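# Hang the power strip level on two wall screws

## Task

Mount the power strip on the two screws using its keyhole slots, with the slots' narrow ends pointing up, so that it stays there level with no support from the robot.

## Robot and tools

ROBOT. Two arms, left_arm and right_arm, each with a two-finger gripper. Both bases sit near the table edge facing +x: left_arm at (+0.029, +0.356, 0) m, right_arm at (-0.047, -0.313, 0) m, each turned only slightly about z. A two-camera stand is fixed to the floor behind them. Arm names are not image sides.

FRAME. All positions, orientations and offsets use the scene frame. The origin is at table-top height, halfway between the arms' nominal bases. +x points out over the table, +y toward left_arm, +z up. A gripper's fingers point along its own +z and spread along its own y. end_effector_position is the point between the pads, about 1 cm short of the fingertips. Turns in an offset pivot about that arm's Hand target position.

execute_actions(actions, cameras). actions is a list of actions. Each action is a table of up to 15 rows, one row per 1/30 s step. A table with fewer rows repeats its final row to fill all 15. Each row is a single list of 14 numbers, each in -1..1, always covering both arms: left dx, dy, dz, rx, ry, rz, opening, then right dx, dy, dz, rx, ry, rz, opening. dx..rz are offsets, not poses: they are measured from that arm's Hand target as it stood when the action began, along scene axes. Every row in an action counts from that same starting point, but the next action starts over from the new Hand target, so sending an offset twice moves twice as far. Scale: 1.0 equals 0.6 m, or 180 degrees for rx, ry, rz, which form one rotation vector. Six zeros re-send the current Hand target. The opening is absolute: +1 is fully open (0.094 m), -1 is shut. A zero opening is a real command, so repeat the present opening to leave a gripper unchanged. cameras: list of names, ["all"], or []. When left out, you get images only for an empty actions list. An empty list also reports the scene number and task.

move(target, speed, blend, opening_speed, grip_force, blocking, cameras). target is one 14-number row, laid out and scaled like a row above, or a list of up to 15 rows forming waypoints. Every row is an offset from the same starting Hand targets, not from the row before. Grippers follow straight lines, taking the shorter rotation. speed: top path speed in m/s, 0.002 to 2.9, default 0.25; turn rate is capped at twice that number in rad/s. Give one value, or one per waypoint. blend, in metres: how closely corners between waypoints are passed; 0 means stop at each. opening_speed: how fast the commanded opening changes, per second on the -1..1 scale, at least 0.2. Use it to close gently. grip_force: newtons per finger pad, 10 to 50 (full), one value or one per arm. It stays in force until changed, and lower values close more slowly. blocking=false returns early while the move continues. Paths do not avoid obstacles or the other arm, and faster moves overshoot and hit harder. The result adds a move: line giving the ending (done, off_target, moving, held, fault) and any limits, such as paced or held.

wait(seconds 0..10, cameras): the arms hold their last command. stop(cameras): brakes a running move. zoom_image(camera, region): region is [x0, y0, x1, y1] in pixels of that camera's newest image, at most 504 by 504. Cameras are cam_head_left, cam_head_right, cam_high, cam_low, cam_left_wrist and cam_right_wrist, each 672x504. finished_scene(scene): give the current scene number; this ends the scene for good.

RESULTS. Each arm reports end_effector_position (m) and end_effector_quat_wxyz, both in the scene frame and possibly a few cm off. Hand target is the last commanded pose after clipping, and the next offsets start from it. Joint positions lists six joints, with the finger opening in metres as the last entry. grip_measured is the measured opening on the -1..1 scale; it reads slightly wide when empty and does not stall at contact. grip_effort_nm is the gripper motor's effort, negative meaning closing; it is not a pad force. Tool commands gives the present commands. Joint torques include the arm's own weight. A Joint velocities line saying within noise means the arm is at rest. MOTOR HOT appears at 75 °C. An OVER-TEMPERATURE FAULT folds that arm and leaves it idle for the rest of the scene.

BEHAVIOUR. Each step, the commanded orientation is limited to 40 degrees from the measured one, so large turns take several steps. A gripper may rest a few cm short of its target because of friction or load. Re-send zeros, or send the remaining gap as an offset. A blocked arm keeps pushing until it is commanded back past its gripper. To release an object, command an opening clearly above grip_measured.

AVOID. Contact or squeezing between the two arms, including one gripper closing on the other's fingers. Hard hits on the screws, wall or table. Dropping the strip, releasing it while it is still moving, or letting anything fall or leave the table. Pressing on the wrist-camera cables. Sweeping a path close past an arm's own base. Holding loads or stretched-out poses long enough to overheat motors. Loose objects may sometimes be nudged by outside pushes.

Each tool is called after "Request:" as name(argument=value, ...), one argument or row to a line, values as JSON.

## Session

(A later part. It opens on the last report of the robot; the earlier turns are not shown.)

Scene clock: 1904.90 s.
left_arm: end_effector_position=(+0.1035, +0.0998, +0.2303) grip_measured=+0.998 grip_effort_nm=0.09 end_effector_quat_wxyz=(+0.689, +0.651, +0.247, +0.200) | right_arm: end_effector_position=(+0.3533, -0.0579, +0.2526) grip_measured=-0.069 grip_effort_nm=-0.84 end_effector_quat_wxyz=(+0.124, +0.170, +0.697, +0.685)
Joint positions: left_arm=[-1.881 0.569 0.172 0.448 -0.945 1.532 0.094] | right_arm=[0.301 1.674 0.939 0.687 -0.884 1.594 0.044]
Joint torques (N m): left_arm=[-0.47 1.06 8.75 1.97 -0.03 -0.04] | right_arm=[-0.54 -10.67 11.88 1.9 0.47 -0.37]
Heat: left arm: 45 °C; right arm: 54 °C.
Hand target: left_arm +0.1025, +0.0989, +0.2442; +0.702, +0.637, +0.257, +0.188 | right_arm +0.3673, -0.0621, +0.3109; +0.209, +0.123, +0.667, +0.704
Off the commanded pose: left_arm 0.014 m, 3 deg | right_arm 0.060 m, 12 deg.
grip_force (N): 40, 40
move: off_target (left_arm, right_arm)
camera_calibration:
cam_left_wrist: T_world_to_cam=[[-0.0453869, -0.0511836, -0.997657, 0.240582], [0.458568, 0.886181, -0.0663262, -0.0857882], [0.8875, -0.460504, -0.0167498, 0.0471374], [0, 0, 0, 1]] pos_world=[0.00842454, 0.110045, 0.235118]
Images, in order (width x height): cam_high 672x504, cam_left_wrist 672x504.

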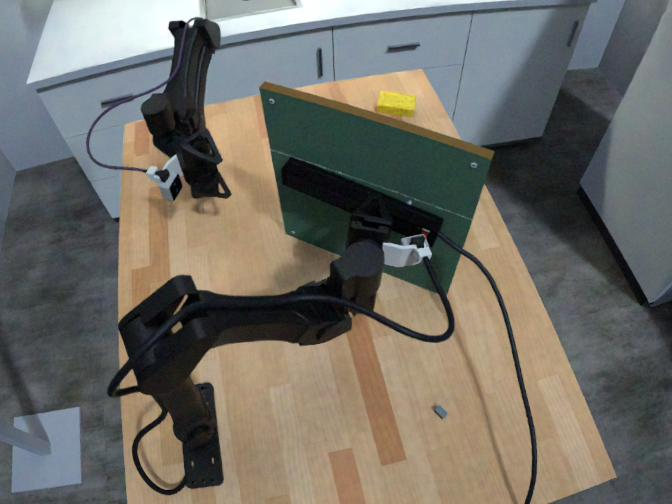

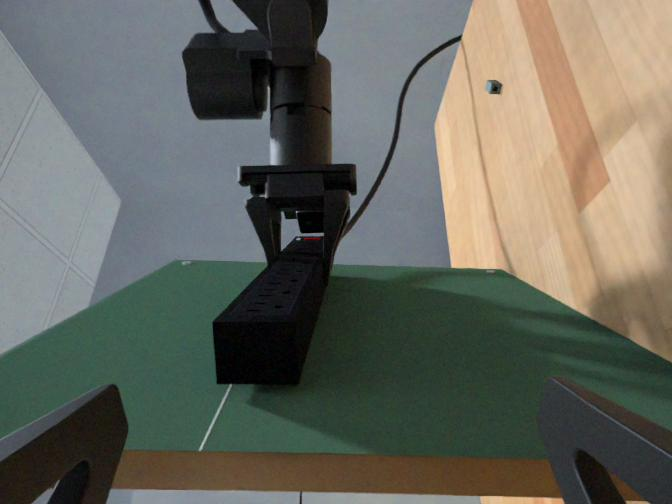

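Request:
move(
  target=[0,0,0,0,0,0,1,-0.008,-0.0095,0.02,0,0,0,-0.35],
  speed=0.03,
)

Request:
move(
  target=[0,0,0,0,0,0,1,0,0,0.02,0,0,0,-0.35],
  speed=0.03,
)

Request:
move(
  target=[0,0,0,0,0,0,1,0,0,0.01,0.0085,-0.007,0,-0.35],
  speed=0.03,
  cameras=["cam_high","cam_left_wrist"],
)

Request:
zoom_image(
  camera="cam_left_wrist",
  region=[150, 190, 330, 410],
)

Request:
zoom_image(
  camera="cam_high",
  region=[250, 120, 470, 270],
)

Scene clock: 1927.77 s.
left_arm: end_effector_position=(+0.1035, +0.0998, +0.2303) grip_measured=+0.998 grip_effort_nm=0.09 end_effector_quat_wxyz=(+0.689, +0.651, +0.247, +0.200) | right_arm: end_effector_position=(+0.3511, -0.0611, +0.2532) grip_measured=-0.069 grip_effort_nm=-0.84 end_effector_quat_wxyz=(+0.121, +0.183, +0.703, +0.677)
Joint positions: left_arm=[-1.881 0.569 0.172 0.448 -0.945 1.532 0.094] | right_arm=[0.298 1.643 0.939 0.619 -0.872 1.584 0.044]
Joint torques (N m): left_arm=[-0.44 1.05 8.76 1.98 -0.03 -0.03] | right_arm=[-1.47 -11.34 12.22 2.05 0.25 -0.29]
Heat: left arm: 45 °C; right arm: 54 °C.
Hand target: left_arm +0.1025, +0.0989, +0.2442; +0.702, +0.637, +0.257, +0.188 | right_arm +0.3625, -0.0678, +0.3228; +0.209, +0.123, +0.667, +0.704
Off the commanded pose: left_arm 0.014 m, 3 deg | right_arm 0.071 m, 13 deg.
grip_force (N): 40, 40
move: off_target (left_arm, right_arm)

Scene clock: 1928.73 s.
left_arm: end_effector_position=(+0.1035, +0.0998, +0.2303) grip_measured=+0.998 grip_effort_nm=0.09 end_effector_quat_wxyz=(+0.689, +0.651, +0.247, +0.200) | right_arm: end_effector_position=(+0.3575, -0.0691, +0.2669) grip_measured=-0.069 grip_effort_nm=-0.84 end_effector_quat_wxyz=(+0.133, +0.193, +0.700, +0.675)
Joint positions: left_arm=[-1.881 0.569 0.172 0.448 -0.945 1.532 0.094] | right_arm=[0.281 1.62 0.972 0.565 -0.858 1.583 0.044]
Joint torques (N m): left_arm=[-0.46 1.02 8.73 1.97 -0.02 -0.04] | right_arm=[0.17 -10.73 12.56 2.1 0.12 -0.33]
Heat: left arm: 45 °C; right arm: 55 °C.
Hand target: left_arm +0.1025, +0.0989, +0.2442; +0.702, +0.637, +0.257, +0.188 | right_arm +0.3625, -0.0678, +0.3350; +0.210, +0.123, +0.667, +0.705
Off the commanded pose: left_arm 0.014 m, 3 deg | right_arm 0.068 m, 13 deg.
grip_force (N): 40, 40
move: off_target (left_arm, right_arm)

Scene clock: 1929.77 s.
left_arm: end_effector_position=(+0.1035, +0.0998, +0.2303) grip_measured=+0.998 grip_effort_nm=0.09 end_effector_quat_wxyz=(+0.689, +0.651, +0.247, +0.200) | right_arm: end_effector_position=(+0.3571, -0.0694, +0.2756) grip_measured=-0.069 grip_effort_nm=-0.84 end_effector_quat_wxyz=(+0.141, +0.186, +0.693, +0.682)
Joint positions: left_arm=[-1.881 0.569 0.172 0.448 -0.945 1.532 0.094] | right_arm=[0.281 1.613 0.972 0.595 -0.856 1.596 0.044]
Joint torques (N m): left_arm=[-0.47 1.09 8.76 1.98 -0.02 -0.04] | right_arm=[0.23 -9.62 11.74 2.35 0.16 -0.13]
Heat: left arm: 45 °C; right arm: 55 °C.
Hand target: left_arm +0.1025, +0.0989, +0.2442; +0.702, +0.637, +0.257, +0.188 | right_arm +0.3626, -0.0678, +0.3409; +0.215, +0.118, +0.655, +0.715
Off the commanded pose: left_arm 0.014 m, 3 deg | right_arm 0.066 m, 13 deg.
grip_force (N): 40, 40
move: off_target (left_arm, right_arm)
camera_calibration:
cam_left_wrist: T_world_to_cam=[[-0.0453869, -0.0511836, -0.997657, 0.240582], [0.458568, 0.886181, -0.0663262, -0.0857882], [0.8875, -0.460504, -0.0167498, 0.0471374], [0, 0, 0, 1]] pos_world=[0.00842454, 0.110045, 0.235118]
Images, in order (width x height): cam_high 672x504, cam_left_wrist 672x504.

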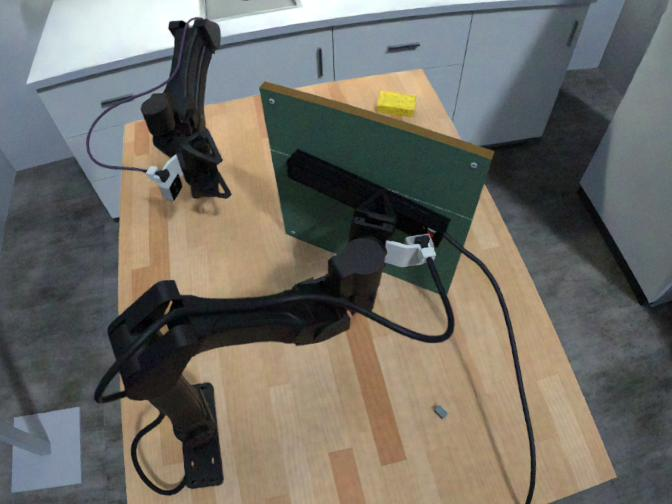

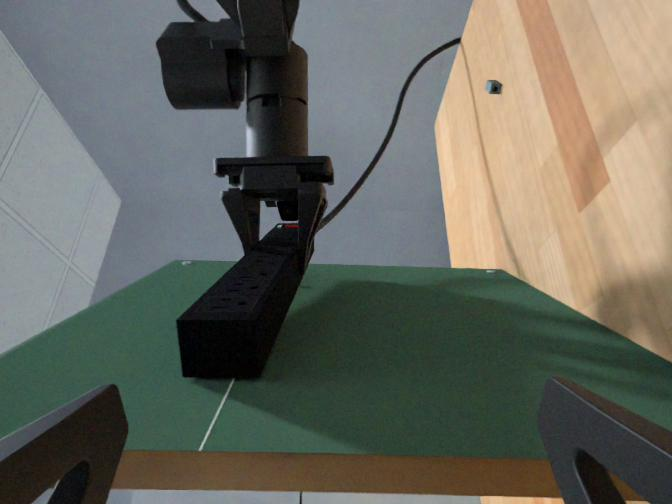

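Scaled by 2.291.

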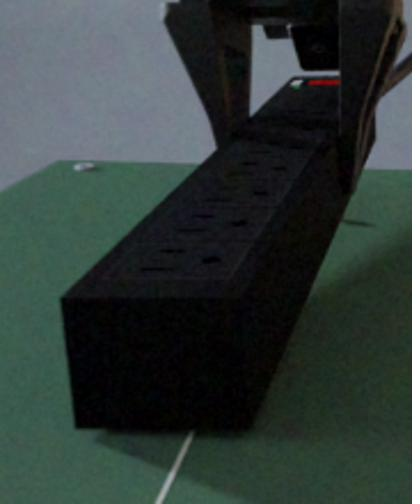

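Scaled by 2.291.

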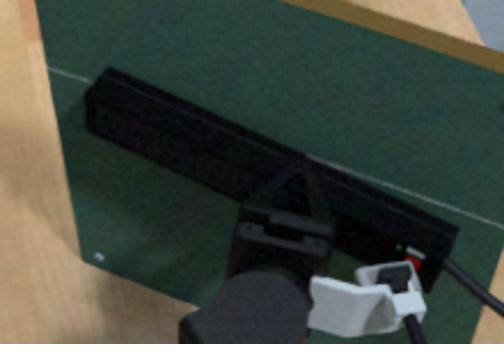

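Request:
move(
  target=[0,0,0,0,0,0,1,0,0,0.005,-0.013,-0.0155,0.033,-0.35],
  speed=0.05,
)

Request:
move(
  target=[0,0,0,0,0,0,1,0,0,-0.03,0.009,-0.0075,0,-0.35],
  speed=0.04,
  cameras=["cam_high","cam_left_wrist"],
)

Request:
zoom_image(
  camera="cam_left_wrist",
  region=[150, 190, 330, 410],
)

Request:
zoom_image(
  camera="cam_high",
  region=[250, 120, 470, 270],
)

Scene clock: 1940.57 s.
left_arm: end_effector_position=(+0.1035, +0.0998, +0.2303) grip_measured=+0.998 grip_effort_nm=0.09 end_effector_quat_wxyz=(+0.689, +0.651, +0.247, +0.200) | right_arm: end_effector_position=(+0.3665, -0.0759, +0.2951) grip_measured=-0.069 grip_effort_nm=-0.84 end_effector_quat_wxyz=(+0.147, +0.155, +0.691, +0.691)
Joint positions: left_arm=[-1.881 0.569 0.172 0.448 -0.945 1.532 0.094] | right_arm=[0.244 1.642 1.054 0.583 -0.931 1.578 0.044]
Joint torques (N m): left_arm=[-0.47 1.03 8.73 1.99 -0.03 -0.04] | right_arm=[0.46 -7.64 12.49 2.19 -0.49 -0.47]
Heat: left arm: 45 °C; right arm: 57 °C.
Hand target: left_arm +0.1025, +0.0989, +0.2442; +0.702, +0.637, +0.257, +0.188 | right_arm +0.3626, -0.0678, +0.3440; +0.196, +0.062, +0.669, +0.714
Off the commanded pose: left_arm 0.014 m, 3 deg | right_arm 0.050 m, 13 deg.
grip_force (N): 40, 40
move: off_target (left_arm, right_arm)

Scene clock: 1941.97 s.
left_arm: end_effector_position=(+0.1035, +0.0998, +0.2303) grip_measured=+0.998 grip_effort_nm=0.09 end_effector_quat_wxyz=(+0.689, +0.651, +0.247, +0.200) | right_arm: end_effector_position=(+0.3733, -0.0741, +0.2964) grip_measured=-0.069 grip_effort_nm=-0.84 end_effector_quat_wxyz=(+0.166, +0.133, +0.679, +0.703)
Joint positions: left_arm=[-1.881 0.569 0.172 0.448 -0.945 1.532 0.094] | right_arm=[0.244 1.689 1.054 0.705 -0.934 1.589 0.044]
Joint torques (N m): left_arm=[-0.44 1.05 8.76 1.98 -0.03 -0.04] | right_arm=[0.8 -7.71 7.5 2.44 -0.39 -0.35]
Heat: left arm: 45 °C; right arm: 57 °C.
Hand target: left_arm +0.1025, +0.0989, +0.2442; +0.702, +0.637, +0.257, +0.188 | right_arm +0.3625, -0.0678, +0.3260; +0.203, +0.056, +0.657, +0.724
Off the commanded pose: left_arm 0.014 m, 3 deg | right_arm 0.032 m, 10 deg.
grip_force (N): 40, 40
move: off_target (left_arm, right_arm)
camera_calibration:
cam_left_wrist: T_world_to_cam=[[-0.0453869, -0.0511836, -0.997657, 0.240582], [0.458568, 0.886181, -0.0663262, -0.0857882], [0.8875, -0.460504, -0.0167498, 0.0471374], [0, 0, 0, 1]] pos_world=[0.00842454, 0.110045, 0.235118]
Images, in order (width x height): cam_high 672x504, cam_left_wrist 672x504.

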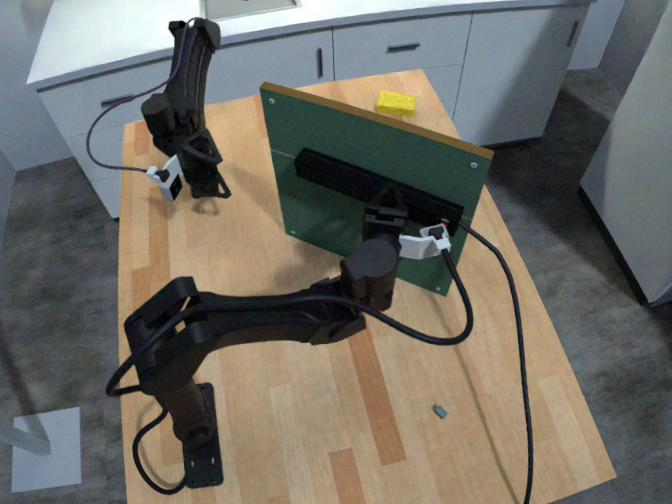

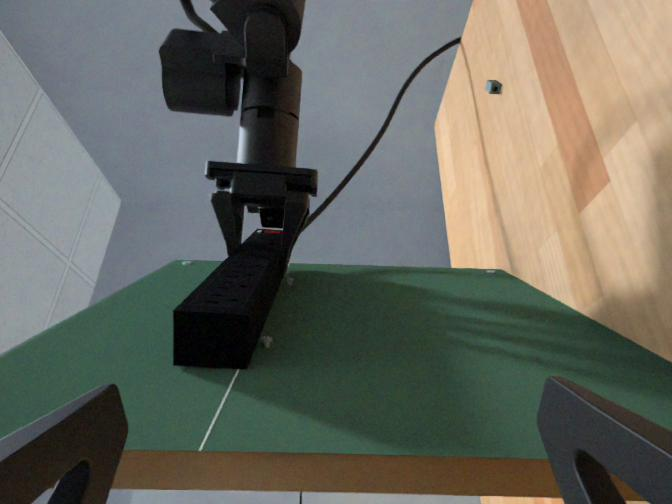

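Scaled by 2.291.

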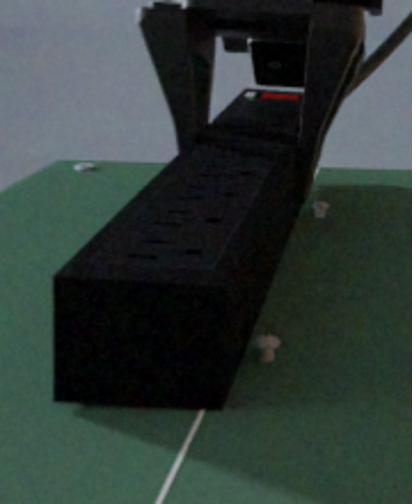

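Scaled by 2.291.

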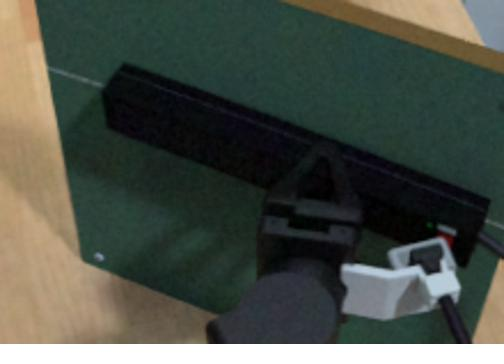

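Request:
move(
  target=[0,0,0,0,0,0,1,-0.049,0.0183,0,0,0,0.017,-0.35],
  speed=0.05,
)

Request:
move(
  target=[0,0,0,0,0,0,1,0,0,-0.018,-0.002,-0.0024,0,-0.35],
  speed=0.04,
  cameras=["cam_high","cam_left_wrist"],
)

Request:
zoom_image(
  camera="cam_left_wrist",
  region=[150, 190, 330, 410],
)

Request:
zoom_image(
  camera="cam_high",
  region=[250, 120, 470, 270],
)

Scene clock: 1951.67 s.
left_arm: end_effector_position=(+0.1035, +0.0998, +0.2303) grip_measured=+0.998 grip_effort_nm=0.09 end_effector_quat_wxyz=(+0.689, +0.651, +0.247, +0.200) | right_arm: end_effector_position=(+0.3592, -0.0654, +0.2813) grip_measured=-0.069 grip_effort_nm=-0.83 end_effector_quat_wxyz=(+0.141, +0.135, +0.680, +0.707)
Joint positions: left_arm=[-1.881 0.569 0.172 0.448 -0.945 1.532 0.094] | right_arm=[0.267 1.687 0.989 0.765 -0.943 1.624 0.044]
Joint torques (N m): left_arm=[-0.46 1.02 8.75 1.98 -0.02 -0.03] | right_arm=[2.03 -11.73 6.9 2.19 -0.46 -0.45]
Heat: left arm: 45 °C; right arm: 59 °C.
Hand target: left_arm +0.1025, +0.0989, +0.2442; +0.702, +0.637, +0.257, +0.188 | right_arm +0.3331, -0.0568, +0.3260; +0.184, +0.039, +0.658, +0.729
Off the commanded pose: left_arm 0.014 m, 3 deg | right_arm 0.053 m, 13 deg.
grip_force (N): 40, 40
move: off_target (left_arm, right_arm)

Scene clock: 1952.60 s.
left_arm: end_effector_position=(+0.1035, +0.0998, +0.2303) grip_measured=+0.998 grip_effort_nm=0.09 end_effector_quat_wxyz=(+0.689, +0.651, +0.247, +0.200) | right_arm: end_effector_position=(+0.3558, -0.0656, +0.2741) grip_measured=-0.069 grip_effort_nm=-0.84 end_effector_quat_wxyz=(+0.143, +0.129, +0.683, +0.704)
Joint positions: left_arm=[-1.881 0.569 0.172 0.448 -0.945 1.532 0.094] | right_arm=[0.267 1.687 0.966 0.777 -0.949 1.603 0.044]
Joint torques (N m): left_arm=[-0.44 1.03 8.79 1.98 -0.02 -0.04] | right_arm=[1.74 -10.67 6.72 2.29 -0.48 -0.49]
Heat: left arm: 45 °C; right arm: 59 °C.
Hand target: left_arm +0.1025, +0.0989, +0.2442; +0.702, +0.637, +0.257, +0.188 | right_arm +0.3331, -0.0568, +0.3152; +0.186, +0.035, +0.660, +0.727
Off the commanded pose: left_arm 0.014 m, 3 deg | right_arm 0.048 m, 12 deg.
grip_force (N): 40, 40
move: off_target (left_arm, right_arm)
camera_calibration:
cam_left_wrist: T_world_to_cam=[[-0.0453869, -0.0511836, -0.997657, 0.240582], [0.458568, 0.886181, -0.0663262, -0.0857882], [0.8875, -0.460504, -0.0167498, 0.0471374], [0, 0, 0, 1]] pos_world=[0.00842454, 0.110045, 0.235118]
Images, in order (width x height): cam_high 672x504, cam_left_wrist 672x504.

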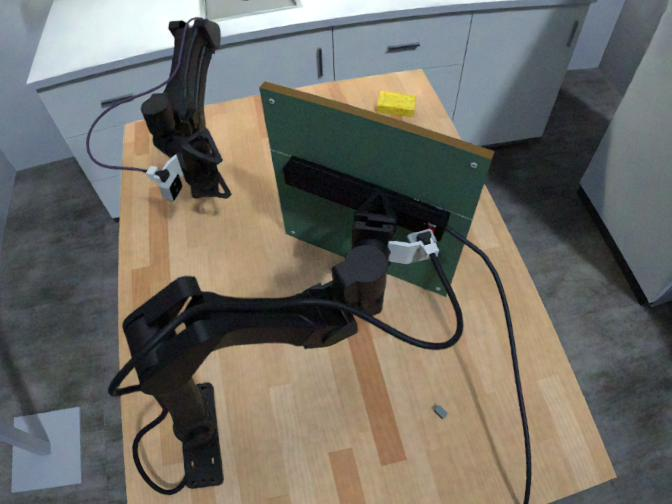

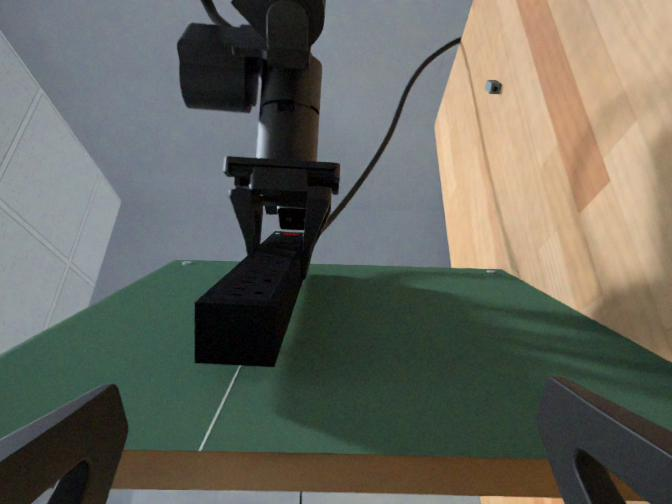

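Scaled by 2.291.

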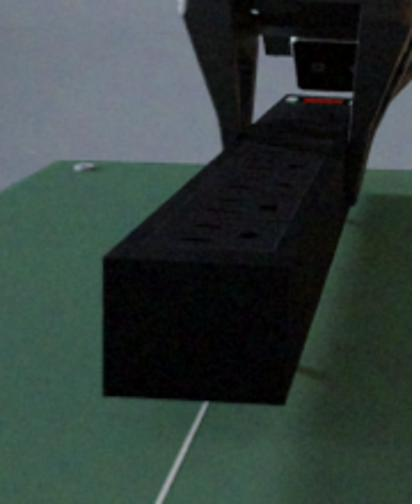

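Scaled by 2.291.

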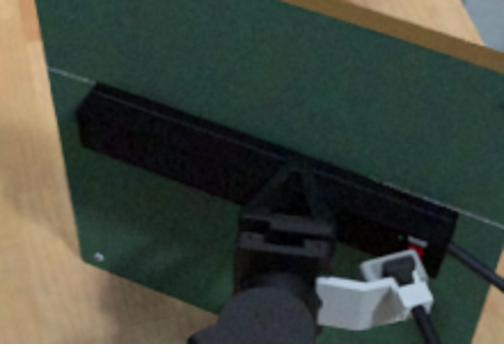

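Request:
move(
  target=[0,0,0,0,0,0,1,0.003,0.010,0,0,0,-0.014,-0.35],
  speed=0.04,
  cameras=["cam_high","cam_left_wrist"],
)

Request:
zoom_image(
  camera="cam_left_wrist",
  region=[150, 190, 330, 410],
)

Request:
zoom_image(
  camera="cam_high",
  region=[250, 120, 470, 270],
)

Scene clock: 1961.10 s.
left_arm: end_effector_position=(+0.1035, +0.0998, +0.2303) grip_measured=+0.998 grip_effort_nm=0.09 end_effector_quat_wxyz=(+0.689, +0.651, +0.247, +0.200) | right_arm: end_effector_position=(+0.3540, -0.0584, +0.2689) grip_measured=-0.069 grip_effort_nm=-0.84 end_effector_quat_wxyz=(+0.146, +0.133, +0.685, +0.701)
Joint positions: left_arm=[-1.881 0.569 0.172 0.448 -0.945 1.532 0.094] | right_arm=[0.292 1.687 0.952 0.777 -0.914 1.592 0.044]
Joint torques (N m): left_arm=[-0.47 1.03 8.77 1.97 -0.03 -0.03] | right_arm=[2.19 -11.84 6.89 2.21 -0.11 -0.51]
Heat: left arm: 45 °C; right arm: 59 °C.
Hand target: left_arm +0.1025, +0.0989, +0.2442; +0.702, +0.637, +0.257, +0.188 | right_arm +0.3349, -0.0508, +0.3152; +0.202, +0.050, +0.659, +0.723
Off the commanded pose: left_arm 0.014 m, 3 deg | right_arm 0.051 m, 12 deg.
grip_force (N): 40, 40
move: off_target (left_arm, right_arm)
camera_calibration:
cam_left_wrist: T_world_to_cam=[[-0.0453869, -0.0511836, -0.997657, 0.240582], [0.458568, 0.886181, -0.0663262, -0.0857882], [0.8875, -0.460504, -0.0167498, 0.0471374], [0, 0, 0, 1]] pos_world=[0.00842454, 0.110045, 0.235118]
Images, in order (width x height): cam_high 672x504, cam_left_wrist 672x504.

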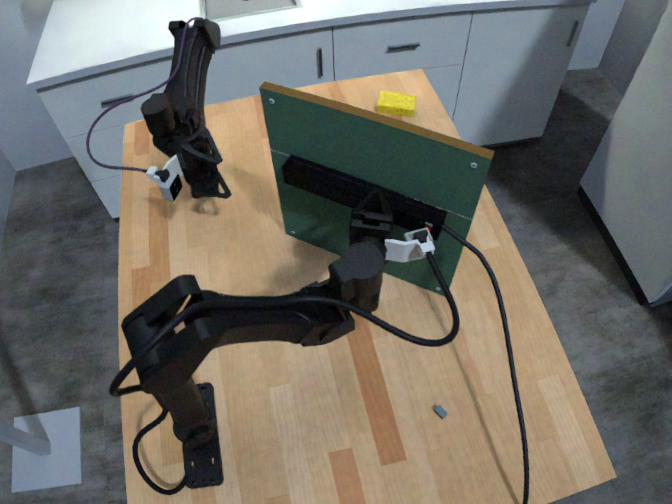

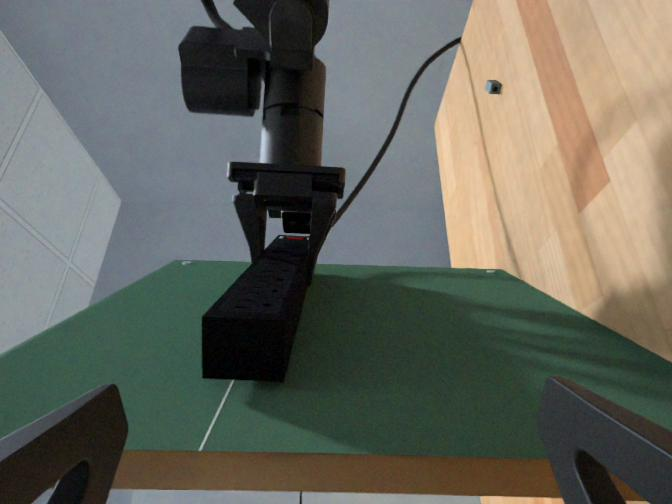

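Scaled by 2.291.

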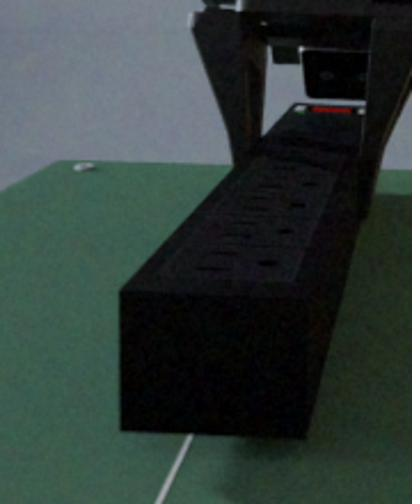

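Scaled by 2.291.

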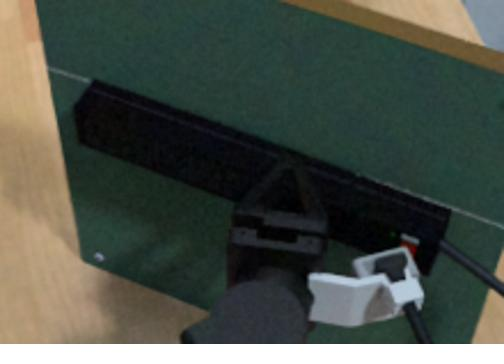

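Request:
move(
  target=[0,0,0,0,0,0,1,0.006,0.0072,0.018,0.002,-0.0017,-0.004,-0.35],
  speed=0.04,
)

Request:
move(
  target=[0,0,0,0,0,0,1,0.002,0.0024,0.008,0.002,-0.0017,0,-0.35],
  speed=0.03,
)

Request:
move(
  target=[0,0,0,0,0,0,1,0.002,0.0024,0.006,0.002,-0.0017,0,-0.35],
  speed=0.03,
  cameras=["cam_high","cam_left_wrist"],
)

Request:
zoom_image(
  camera="cam_left_wrist",
  region=[150, 190, 330, 410],
)

Request:
zoom_image(
  camera="cam_high",
  region=[250, 120, 470, 270],
)

Scene clock: 1968.97 s.
left_arm: end_effector_position=(+0.1035, +0.0998, +0.2303) grip_measured=+0.998 grip_effort_nm=0.09 end_effector_quat_wxyz=(+0.689, +0.651, +0.247, +0.200) | right_arm: end_effector_position=(+0.3527, -0.0554, +0.2691) grip_measured=-0.069 grip_effort_nm=-0.84 end_effector_quat_wxyz=(+0.145, +0.137, +0.686, +0.700)
Joint positions: left_arm=[-1.881 0.569 0.172 0.448 -0.945 1.532 0.094] | right_arm=[0.303 1.68 0.952 0.761 -0.9 1.591 0.044]
Joint torques (N m): left_arm=[-0.5 1.05 8.81 1.97 -0.02 -0.05] | right_arm=[2.51 -11.88 8.83 2.17 0.01 -0.5]
Heat: left arm: 45 °C; right arm: 58 °C.
Hand target: left_arm +0.1025, +0.0989, +0.2442; +0.702, +0.637, +0.257, +0.188 | right_arm +0.3385, -0.0465, +0.3260; +0.208, +0.053, +0.656, +0.724
Off the commanded pose: left_arm 0.014 m, 3 deg | right_arm 0.059 m, 13 deg.
grip_force (N): 40, 40
move: off_target (left_arm, right_arm)

Scene clock: 1969.67 s.
left_arm: end_effector_position=(+0.1035, +0.0998, +0.2303) grip_measured=+0.998 grip_effort_nm=0.09 end_effector_quat_wxyz=(+0.689, +0.651, +0.247, +0.200) | right_arm: end_effector_position=(+0.3525, -0.0554, +0.2696) grip_measured=-0.069 grip_effort_nm=-0.84 end_effector_quat_wxyz=(+0.145, +0.138, +0.686, +0.699)
Joint positions: left_arm=[-1.881 0.569 0.172 0.448 -0.945 1.532 0.094] | right_arm=[0.303 1.676 0.952 0.756 -0.897 1.589 0.044]
Joint torques (N m): left_arm=[-0.49 1.05 8.77 1.98 -0.02 -0.03] | right_arm=[2.71 -11.69 9.55 2.24 -0.03 -0.39]
Heat: left arm: 45 °C; right arm: 58 °C.
Hand target: left_arm +0.1025, +0.0989, +0.2442; +0.702, +0.637, +0.257, +0.188 | right_arm +0.3397, -0.0451, +0.3307; +0.210, +0.052, +0.653, +0.726
Off the commanded pose: left_arm 0.014 m, 3 deg | right_arm 0.063 m, 13 deg.
grip_force (N): 40, 40
move: off_target (left_arm, right_arm)

Scene clock: 1970.37 s.
left_arm: end_effector_position=(+0.1035, +0.0998, +0.2303) grip_measured=+0.998 grip_effort_nm=0.09 end_effector_quat_wxyz=(+0.689, +0.651, +0.247, +0.200) | right_arm: end_effector_position=(+0.3534, -0.0541, +0.2707) grip_measured=-0.069 grip_effort_nm=-0.84 end_effector_quat_wxyz=(+0.150, +0.142, +0.685, +0.699)
Joint positions: left_arm=[-1.881 0.569 0.172 0.448 -0.945 1.532 0.094] | right_arm=[0.31 1.674 0.952 0.755 -0.879 1.589 0.044]
Joint torques (N m): left_arm=[-0.49 1.02 8.75 1.99 -0.03 -0.04] | right_arm=[2.39 -11.14 10.65 2.24 -0.14 -0.42]
Heat: left arm: 45 °C; right arm: 58 °C.
Hand target: left_arm +0.1025, +0.0989, +0.2442; +0.702, +0.637, +0.257, +0.188 | right_arm +0.3408, -0.0435, +0.3344; +0.211, +0.050, +0.650, +0.728
Off the commanded pose: left_arm 0.014 m, 3 deg | right_arm 0.066 m, 14 deg.
grip_force (N): 40, 40
move: off_target (left_arm, right_arm)
camera_calibration:
cam_left_wrist: T_world_to_cam=[[-0.0453869, -0.0511836, -0.997657, 0.240582], [0.458568, 0.886181, -0.0663262, -0.0857882], [0.8875, -0.460504, -0.0167498, 0.0471374], [0, 0, 0, 1]] pos_world=[0.00842454, 0.110045, 0.235118]
Images, in order (width x height): cam_high 672x504, cam_left_wrist 672x504.

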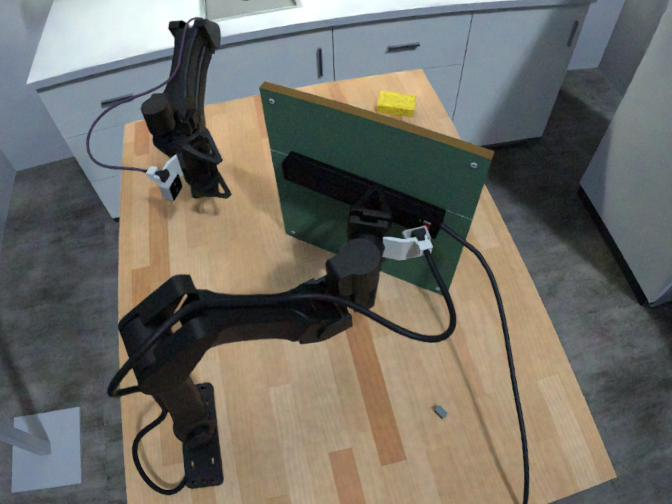

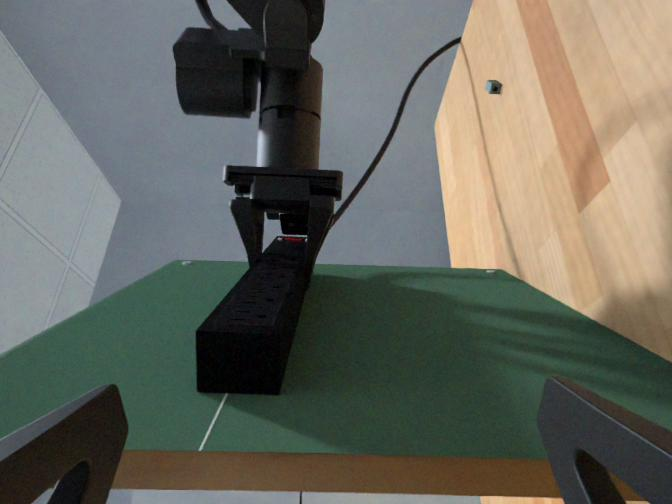

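Scaled by 2.291.

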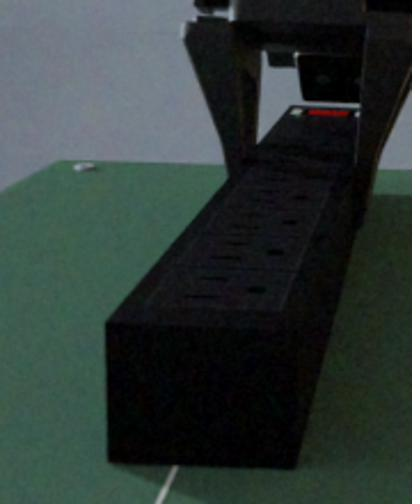

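Scaled by 2.291.

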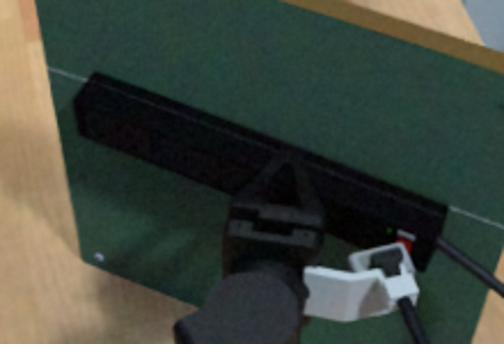

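Request:
move(
  target=[0,0,0,0,0,0,1,0.004,0.0048,0.003,-0.003,-0.0036,0.01,-0.35],
  speed=0.03,
)

Request:
move(
  target=[0,0,0,0,0,0,1,0.003,0.0036,0.003,-0.002,-0.0024,0.006,-0.35],
  speed=0.03,
  cameras=["cam_high","cam_left_wrist"],
)

Request:
zoom_image(
  camera="cam_left_wrist",
  region=[150, 190, 330, 410],
)

Request:
zoom_image(
  camera="cam_high",
  region=[250, 120, 470, 270],
)

Scene clock: 1979.40 s.
left_arm: end_effector_position=(+0.1035, +0.0998, +0.2303) grip_measured=+0.998 grip_effort_nm=0.09 end_effector_quat_wxyz=(+0.689, +0.651, +0.247, +0.200) | right_arm: end_effector_position=(+0.3532, -0.0537, +0.2707) grip_measured=-0.069 grip_effort_nm=-0.84 end_effector_quat_wxyz=(+0.148, +0.141, +0.686, +0.698)
Joint positions: left_arm=[-1.881 0.569 0.172 0.448 -0.945 1.532 0.094] | right_arm=[0.31 1.674 0.955 0.748 -0.882 1.587 0.044]
Joint torques (N m): left_arm=[-0.46 1.06 8.79 1.98 -0.02 -0.04] | right_arm=[1.95 -9.88 12.72 2.21 -0.41 -0.47]
Heat: left arm: 45 °C; right arm: 58 °C.
Hand target: left_arm +0.1025, +0.0989, +0.2442; +0.702, +0.637, +0.257, +0.188 | right_arm +0.3433, -0.0407, +0.3361; +0.204, +0.035, +0.653, +0.729
Off the commanded pose: left_arm 0.014 m, 3 deg | right_arm 0.068 m, 15 deg.
grip_force (N): 40, 40
move: off_target (left_arm, right_arm)

Scene clock: 1980.30 s.
left_arm: end_effector_position=(+0.1035, +0.0998, +0.2303) grip_measured=+0.998 grip_effort_nm=0.09 end_effector_quat_wxyz=(+0.689, +0.651, +0.247, +0.200) | right_arm: end_effector_position=(+0.3532, -0.0537, +0.2715) grip_measured=-0.069 grip_effort_nm=-0.84 end_effector_quat_wxyz=(+0.141, +0.139, +0.690, +0.696)
Joint positions: left_arm=[-1.881 0.569 0.172 0.448 -0.945 1.532 0.094] | right_arm=[0.306 1.674 0.972 0.716 -0.9 1.581 0.044]
Joint torques (N m): left_arm=[-0.46 1.06 8.76 1.98 -0.03 -0.05] | right_arm=[2.15 -8.99 13.27 2.41 -0.48 -0.49]
Heat: left arm: 45 °C; right arm: 58 °C.
Hand target: left_arm +0.1025, +0.0989, +0.2442; +0.702, +0.637, +0.257, +0.188 | right_arm +0.3451, -0.0385, +0.3380; +0.200, +0.026, +0.655, +0.729
Off the commanded pose: left_arm 0.014 m, 3 deg | right_arm 0.069 m, 16 deg.
grip_force (N): 40, 40
move: off_target (left_arm, right_arm)
camera_calibration:
cam_left_wrist: T_world_to_cam=[[-0.0453869, -0.0511836, -0.997657, 0.240582], [0.458568, 0.886181, -0.0663262, -0.0857882], [0.8875, -0.460504, -0.0167498, 0.0471374], [0, 0, 0, 1]] pos_world=[0.00842454, 0.110045, 0.235118]
Images, in order (width x height): cam_high 672x504, cam_left_wrist 672x504.

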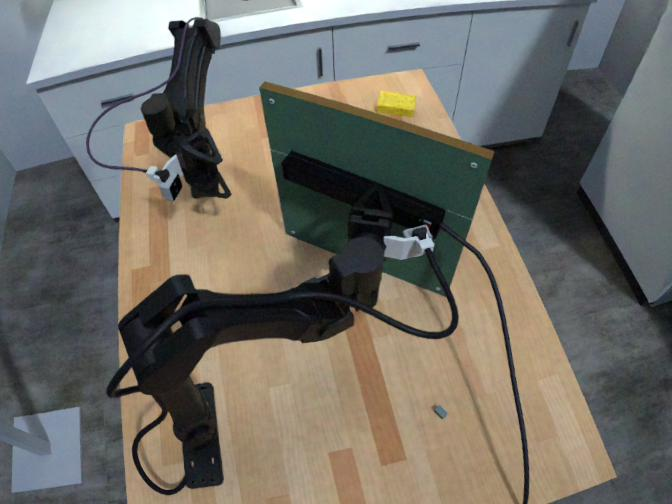

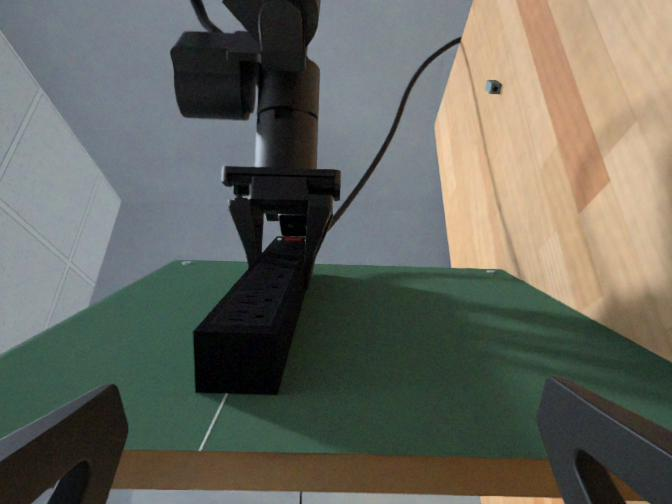

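Scaled by 2.291.

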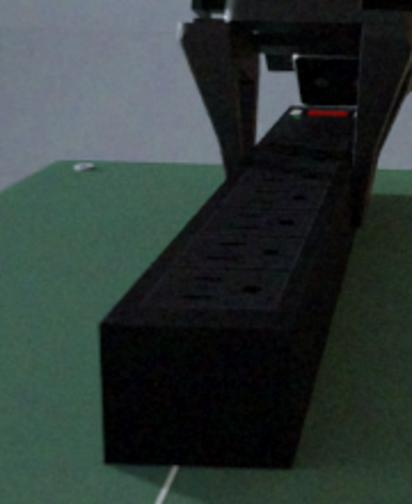

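Scaled by 2.291.

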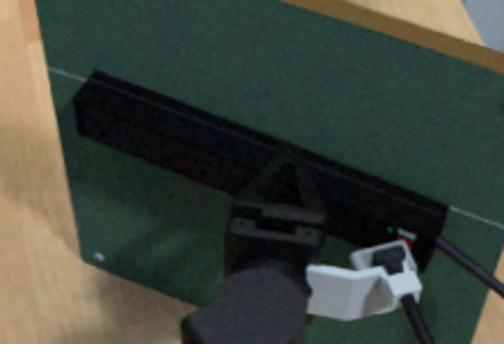

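Request:
move(
  target=[0,0,0,0,0,0,1,-0.005,-0.006,0.005,-0.009,-0.0105,-0.004,-0.35],
  speed=0.03,
)

Request:
move(
  target=[0,0,0,0,0,0,1,0.004,0.005,0.002,-0.003,-0.0036,0.006,-0.35],
  speed=0.03,
  cameras=["cam_high","cam_left_wrist"],
)

Request:
zoom_image(
  camera="cam_left_wrist",
  region=[150, 190, 330, 410],
)

Request:
zoom_image(
  camera="cam_high",
  region=[250, 120, 470, 270],
)

Scene clock: 1991.43 s.
left_arm: end_effector_position=(+0.1035, +0.0998, +0.2303) grip_measured=+0.998 grip_effort_nm=0.09 end_effector_quat_wxyz=(+0.689, +0.651, +0.247, +0.200) | right_arm: end_effector_position=(+0.3533, -0.0538, +0.2705) grip_measured=-0.069 grip_effort_nm=-0.84 end_effector_quat_wxyz=(+0.142, +0.133, +0.695, +0.692)
Joint positions: left_arm=[-1.881 0.569 0.172 0.448 -0.945 1.532 0.094] | right_arm=[0.303 1.674 0.98 0.692 -0.909 1.556 0.044]
Joint torques (N m): left_arm=[-0.46 1.03 8.76 1.98 -0.02 -0.04] | right_arm=[1.77 -10.93 12.68 2.15 -0.4 -0.8]
Heat: left arm: 45 °C; right arm: 59 °C.
Hand target: left_arm +0.1025, +0.0989, +0.2442; +0.702, +0.637, +0.257, +0.188 | right_arm +0.3421, -0.0421, +0.3410; +0.215, +0.015, +0.661, +0.718
Off the commanded pose: left_arm 0.014 m, 3 deg | right_arm 0.072 m, 17 deg.
grip_force (N): 40, 40
move: off_target (left_arm, right_arm)

Scene clock: 1992.57 s.
left_arm: end_effector_position=(+0.1035, +0.0998, +0.2303) grip_measured=+0.998 grip_effort_nm=0.09 end_effector_quat_wxyz=(+0.689, +0.651, +0.247, +0.200) | right_arm: end_effector_position=(+0.3543, -0.0522, +0.2733) grip_measured=-0.069 grip_effort_nm=-0.84 end_effector_quat_wxyz=(+0.147, +0.121, +0.702, +0.686)
Joint positions: left_arm=[-1.881 0.569 0.172 0.448 -0.945 1.532 0.094] | right_arm=[0.304 1.672 1.01 0.636 -0.919 1.509 0.044]
Joint torques (N m): left_arm=[-0.47 1.03 8.76 1.98 -0.02 -0.04] | right_arm=[1.69 -9.85 12.78 2.42 -0.53 -0.59]
Heat: left arm: 45 °C; right arm: 59 °C.
Hand target: left_arm +0.1025, +0.0989, +0.2442; +0.702, +0.637, +0.257, +0.188 | right_arm +0.3445, -0.0392, +0.3422; +0.212, +0.003, +0.664, +0.717
Off the commanded pose: left_arm 0.014 m, 3 deg | right_arm 0.071 m, 16 deg.
grip_force (N): 40, 40
move: off_target (left_arm, right_arm)
camera_calibration:
cam_left_wrist: T_world_to_cam=[[-0.0453869, -0.0511836, -0.997657, 0.240582], [0.458568, 0.886181, -0.0663262, -0.0857882], [0.8875, -0.460504, -0.0167498, 0.0471374], [0, 0, 0, 1]] pos_world=[0.00842454, 0.110045, 0.235118]
Images, in order (width x height): cam_high 672x504, cam_left_wrist 672x504.

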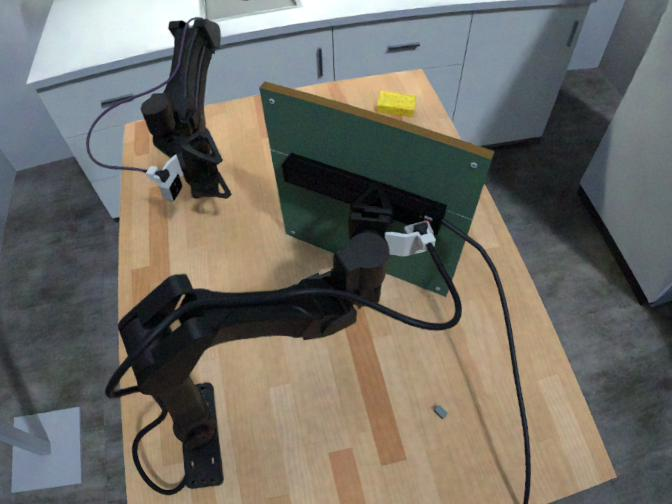

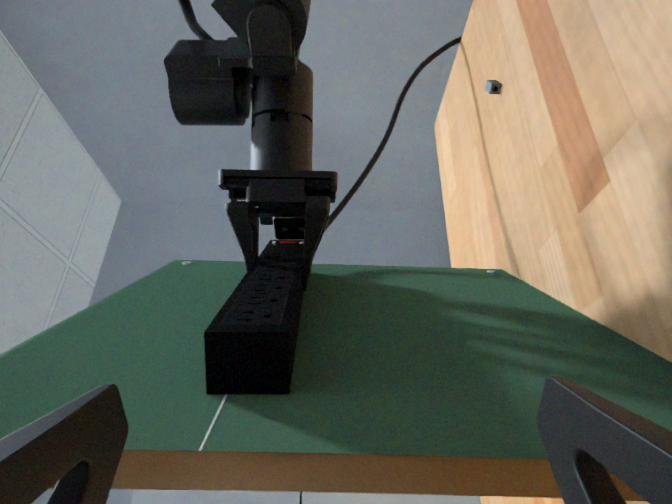

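Scaled by 2.291.

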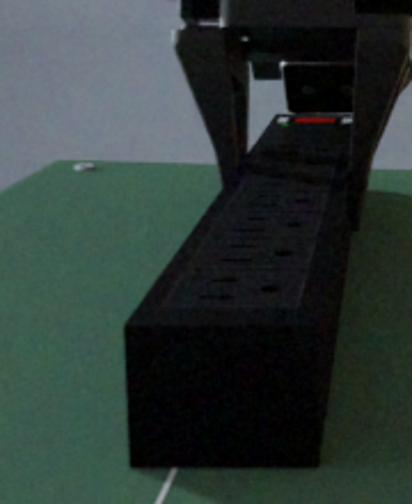

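Scaled by 2.291.

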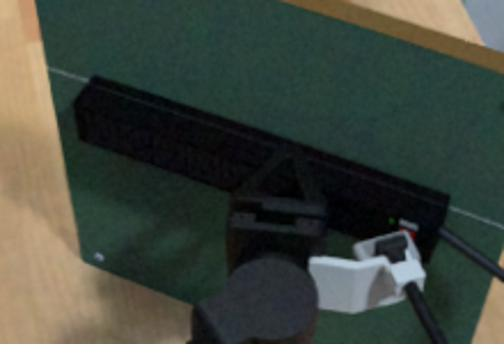

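Request:
move(
  target=[0,0,0,0,0,0,1,0.002,0.0024,-0.03,0.003,0.0036,0.003,-0.35],
  speed=0.04,
)

Request:
move(
  target=[0,0,0,0,0,0,1,0,0,-0.02,0,0,0,-0.35],
  speed=0.03,
)

Request:
move(
  target=[0,0,0,0,0,0,1,0,0,-0.012,0,0,0,-0.35],
  speed=0.03,
  cameras=["cam_high","cam_left_wrist"],
)

Request:
zoom_image(
  camera="cam_left_wrist",
  region=[150, 190, 330, 410],
)

Request:
zoom_image(
  camera="cam_high",
  region=[250, 120, 470, 270],
)

Scene clock: 2001.17 s.
left_arm: end_effector_position=(+0.1035, +0.0998, +0.2303) grip_measured=+0.998 grip_effort_nm=0.09 end_effector_quat_wxyz=(+0.689, +0.651, +0.247, +0.200) | right_arm: end_effector_position=(+0.3554, -0.0508, +0.2736) grip_measured=-0.069 grip_effort_nm=-0.84 end_effector_quat_wxyz=(+0.154, +0.107, +0.699, +0.690)
Joint positions: left_arm=[-1.881 0.569 0.172 0.448 -0.945 1.532 0.094] | right_arm=[0.304 1.69 1.01 0.681 -0.929 1.504 0.044]
Joint torques (N m): left_arm=[-0.46 1.03 8.76 1.98 -0.02 -0.05] | right_arm=[1.8 -7.97 10.73 2.59 -0.51 -0.44]
Heat: left arm: 45 °C; right arm: 62 °C.
Hand target: left_arm +0.1025, +0.0989, +0.2442; +0.702, +0.637, +0.257, +0.188 | right_arm +0.3457, -0.0377, +0.3242; +0.205, +0.005, +0.661, +0.721
Off the commanded pose: left_arm 0.014 m, 3 deg | right_arm 0.053 m, 14 deg.
grip_force (N): 40, 40
move: off_target (left_arm, right_arm)

Scene clock: 2002.10 s.
left_arm: end_effector_position=(+0.1035, +0.0998, +0.2303) grip_measured=+0.998 grip_effort_nm=0.09 end_effector_quat_wxyz=(+0.689, +0.651, +0.247, +0.200) | right_arm: end_effector_position=(+0.3556, -0.0505, +0.2732) grip_measured=-0.069 grip_effort_nm=-0.84 end_effector_quat_wxyz=(+0.153, +0.100, +0.696, +0.694)
Joint positions: left_arm=[-1.881 0.569 0.172 0.448 -0.945 1.532 0.094] | right_arm=[0.301 1.702 1.01 0.709 -0.942 1.51 0.044]
Joint torques (N m): left_arm=[-0.51 0.99 8.76 1.97 -0.03 -0.05] | right_arm=[2.14 -7.65 8.72 2.65 -0.38 -0.49]
Heat: left arm: 45 °C; right arm: 62 °C.
Hand target: left_arm +0.1025, +0.0989, +0.2442; +0.702, +0.637, +0.257, +0.188 | right_arm +0.3457, -0.0378, +0.3122; +0.205, +0.005, +0.661, +0.721
Off the commanded pose: left_arm 0.014 m, 3 deg | right_arm 0.042 m, 13 deg.
grip_force (N): 40, 40
move: off_target (left_arm, right_arm)

Scene clock: 2003.07 s.
left_arm: end_effector_position=(+0.1035, +0.0998, +0.2303) grip_measured=+0.998 grip_effort_nm=0.09 end_effector_quat_wxyz=(+0.689, +0.651, +0.247, +0.200) | right_arm: end_effector_position=(+0.3554, -0.0506, +0.2730) grip_measured=-0.069 grip_effort_nm=-0.84 end_effector_quat_wxyz=(+0.152, +0.094, +0.694, +0.697)
Joint positions: left_arm=[-1.881 0.569 0.172 0.448 -0.945 1.532 0.094] | right_arm=[0.298 1.713 1.01 0.735 -0.957 1.518 0.044]
Joint torques (N m): left_arm=[-0.47 1.06 8.75 1.98 -0.02 -0.04] | right_arm=[2.52 -7.3 7.73 2.64 -0.2 -0.52]
Heat: left arm: 45 °C; right arm: 62 °C.
Hand target: left_arm +0.1025, +0.0989, +0.2442; +0.702, +0.637, +0.257, +0.188 | right_arm +0.3456, -0.0377, +0.3050; +0.205, +0.005, +0.661, +0.721
Off the commanded pose: left_arm 0.014 m, 3 deg | right_arm 0.036 m, 13 deg.
grip_force (N): 40, 40
move: off_target (left_arm, right_arm)
camera_calibration:
cam_left_wrist: T_world_to_cam=[[-0.0453869, -0.0511836, -0.997657, 0.240582], [0.458568, 0.886181, -0.0663262, -0.0857882], [0.8875, -0.460504, -0.0167498, 0.0471374], [0, 0, 0, 1]] pos_world=[0.00842454, 0.110045, 0.235118]
Images, in order (width x height): cam_high 672x504, cam_left_wrist 672x504.

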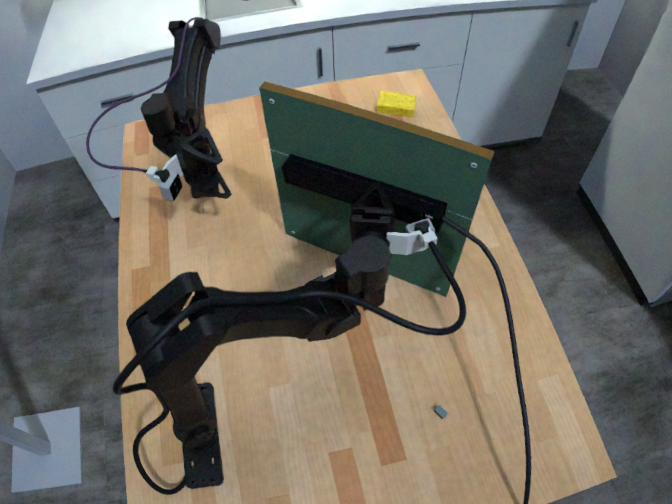

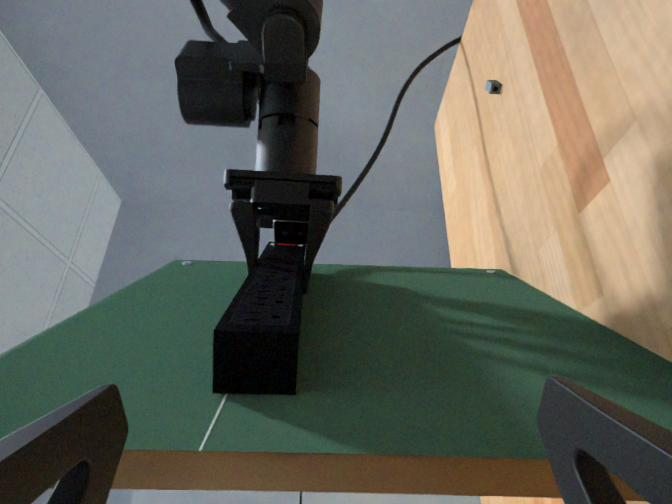

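Scaled by 2.291.

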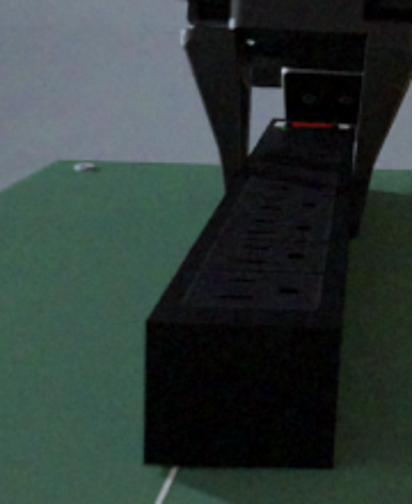

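Scaled by 2.291.

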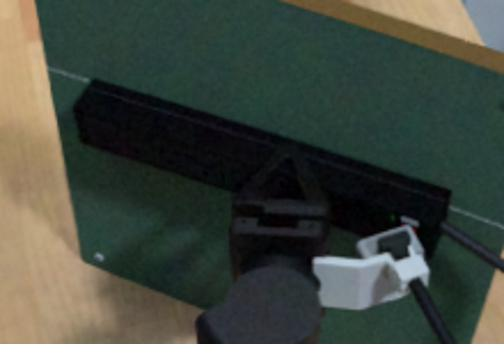

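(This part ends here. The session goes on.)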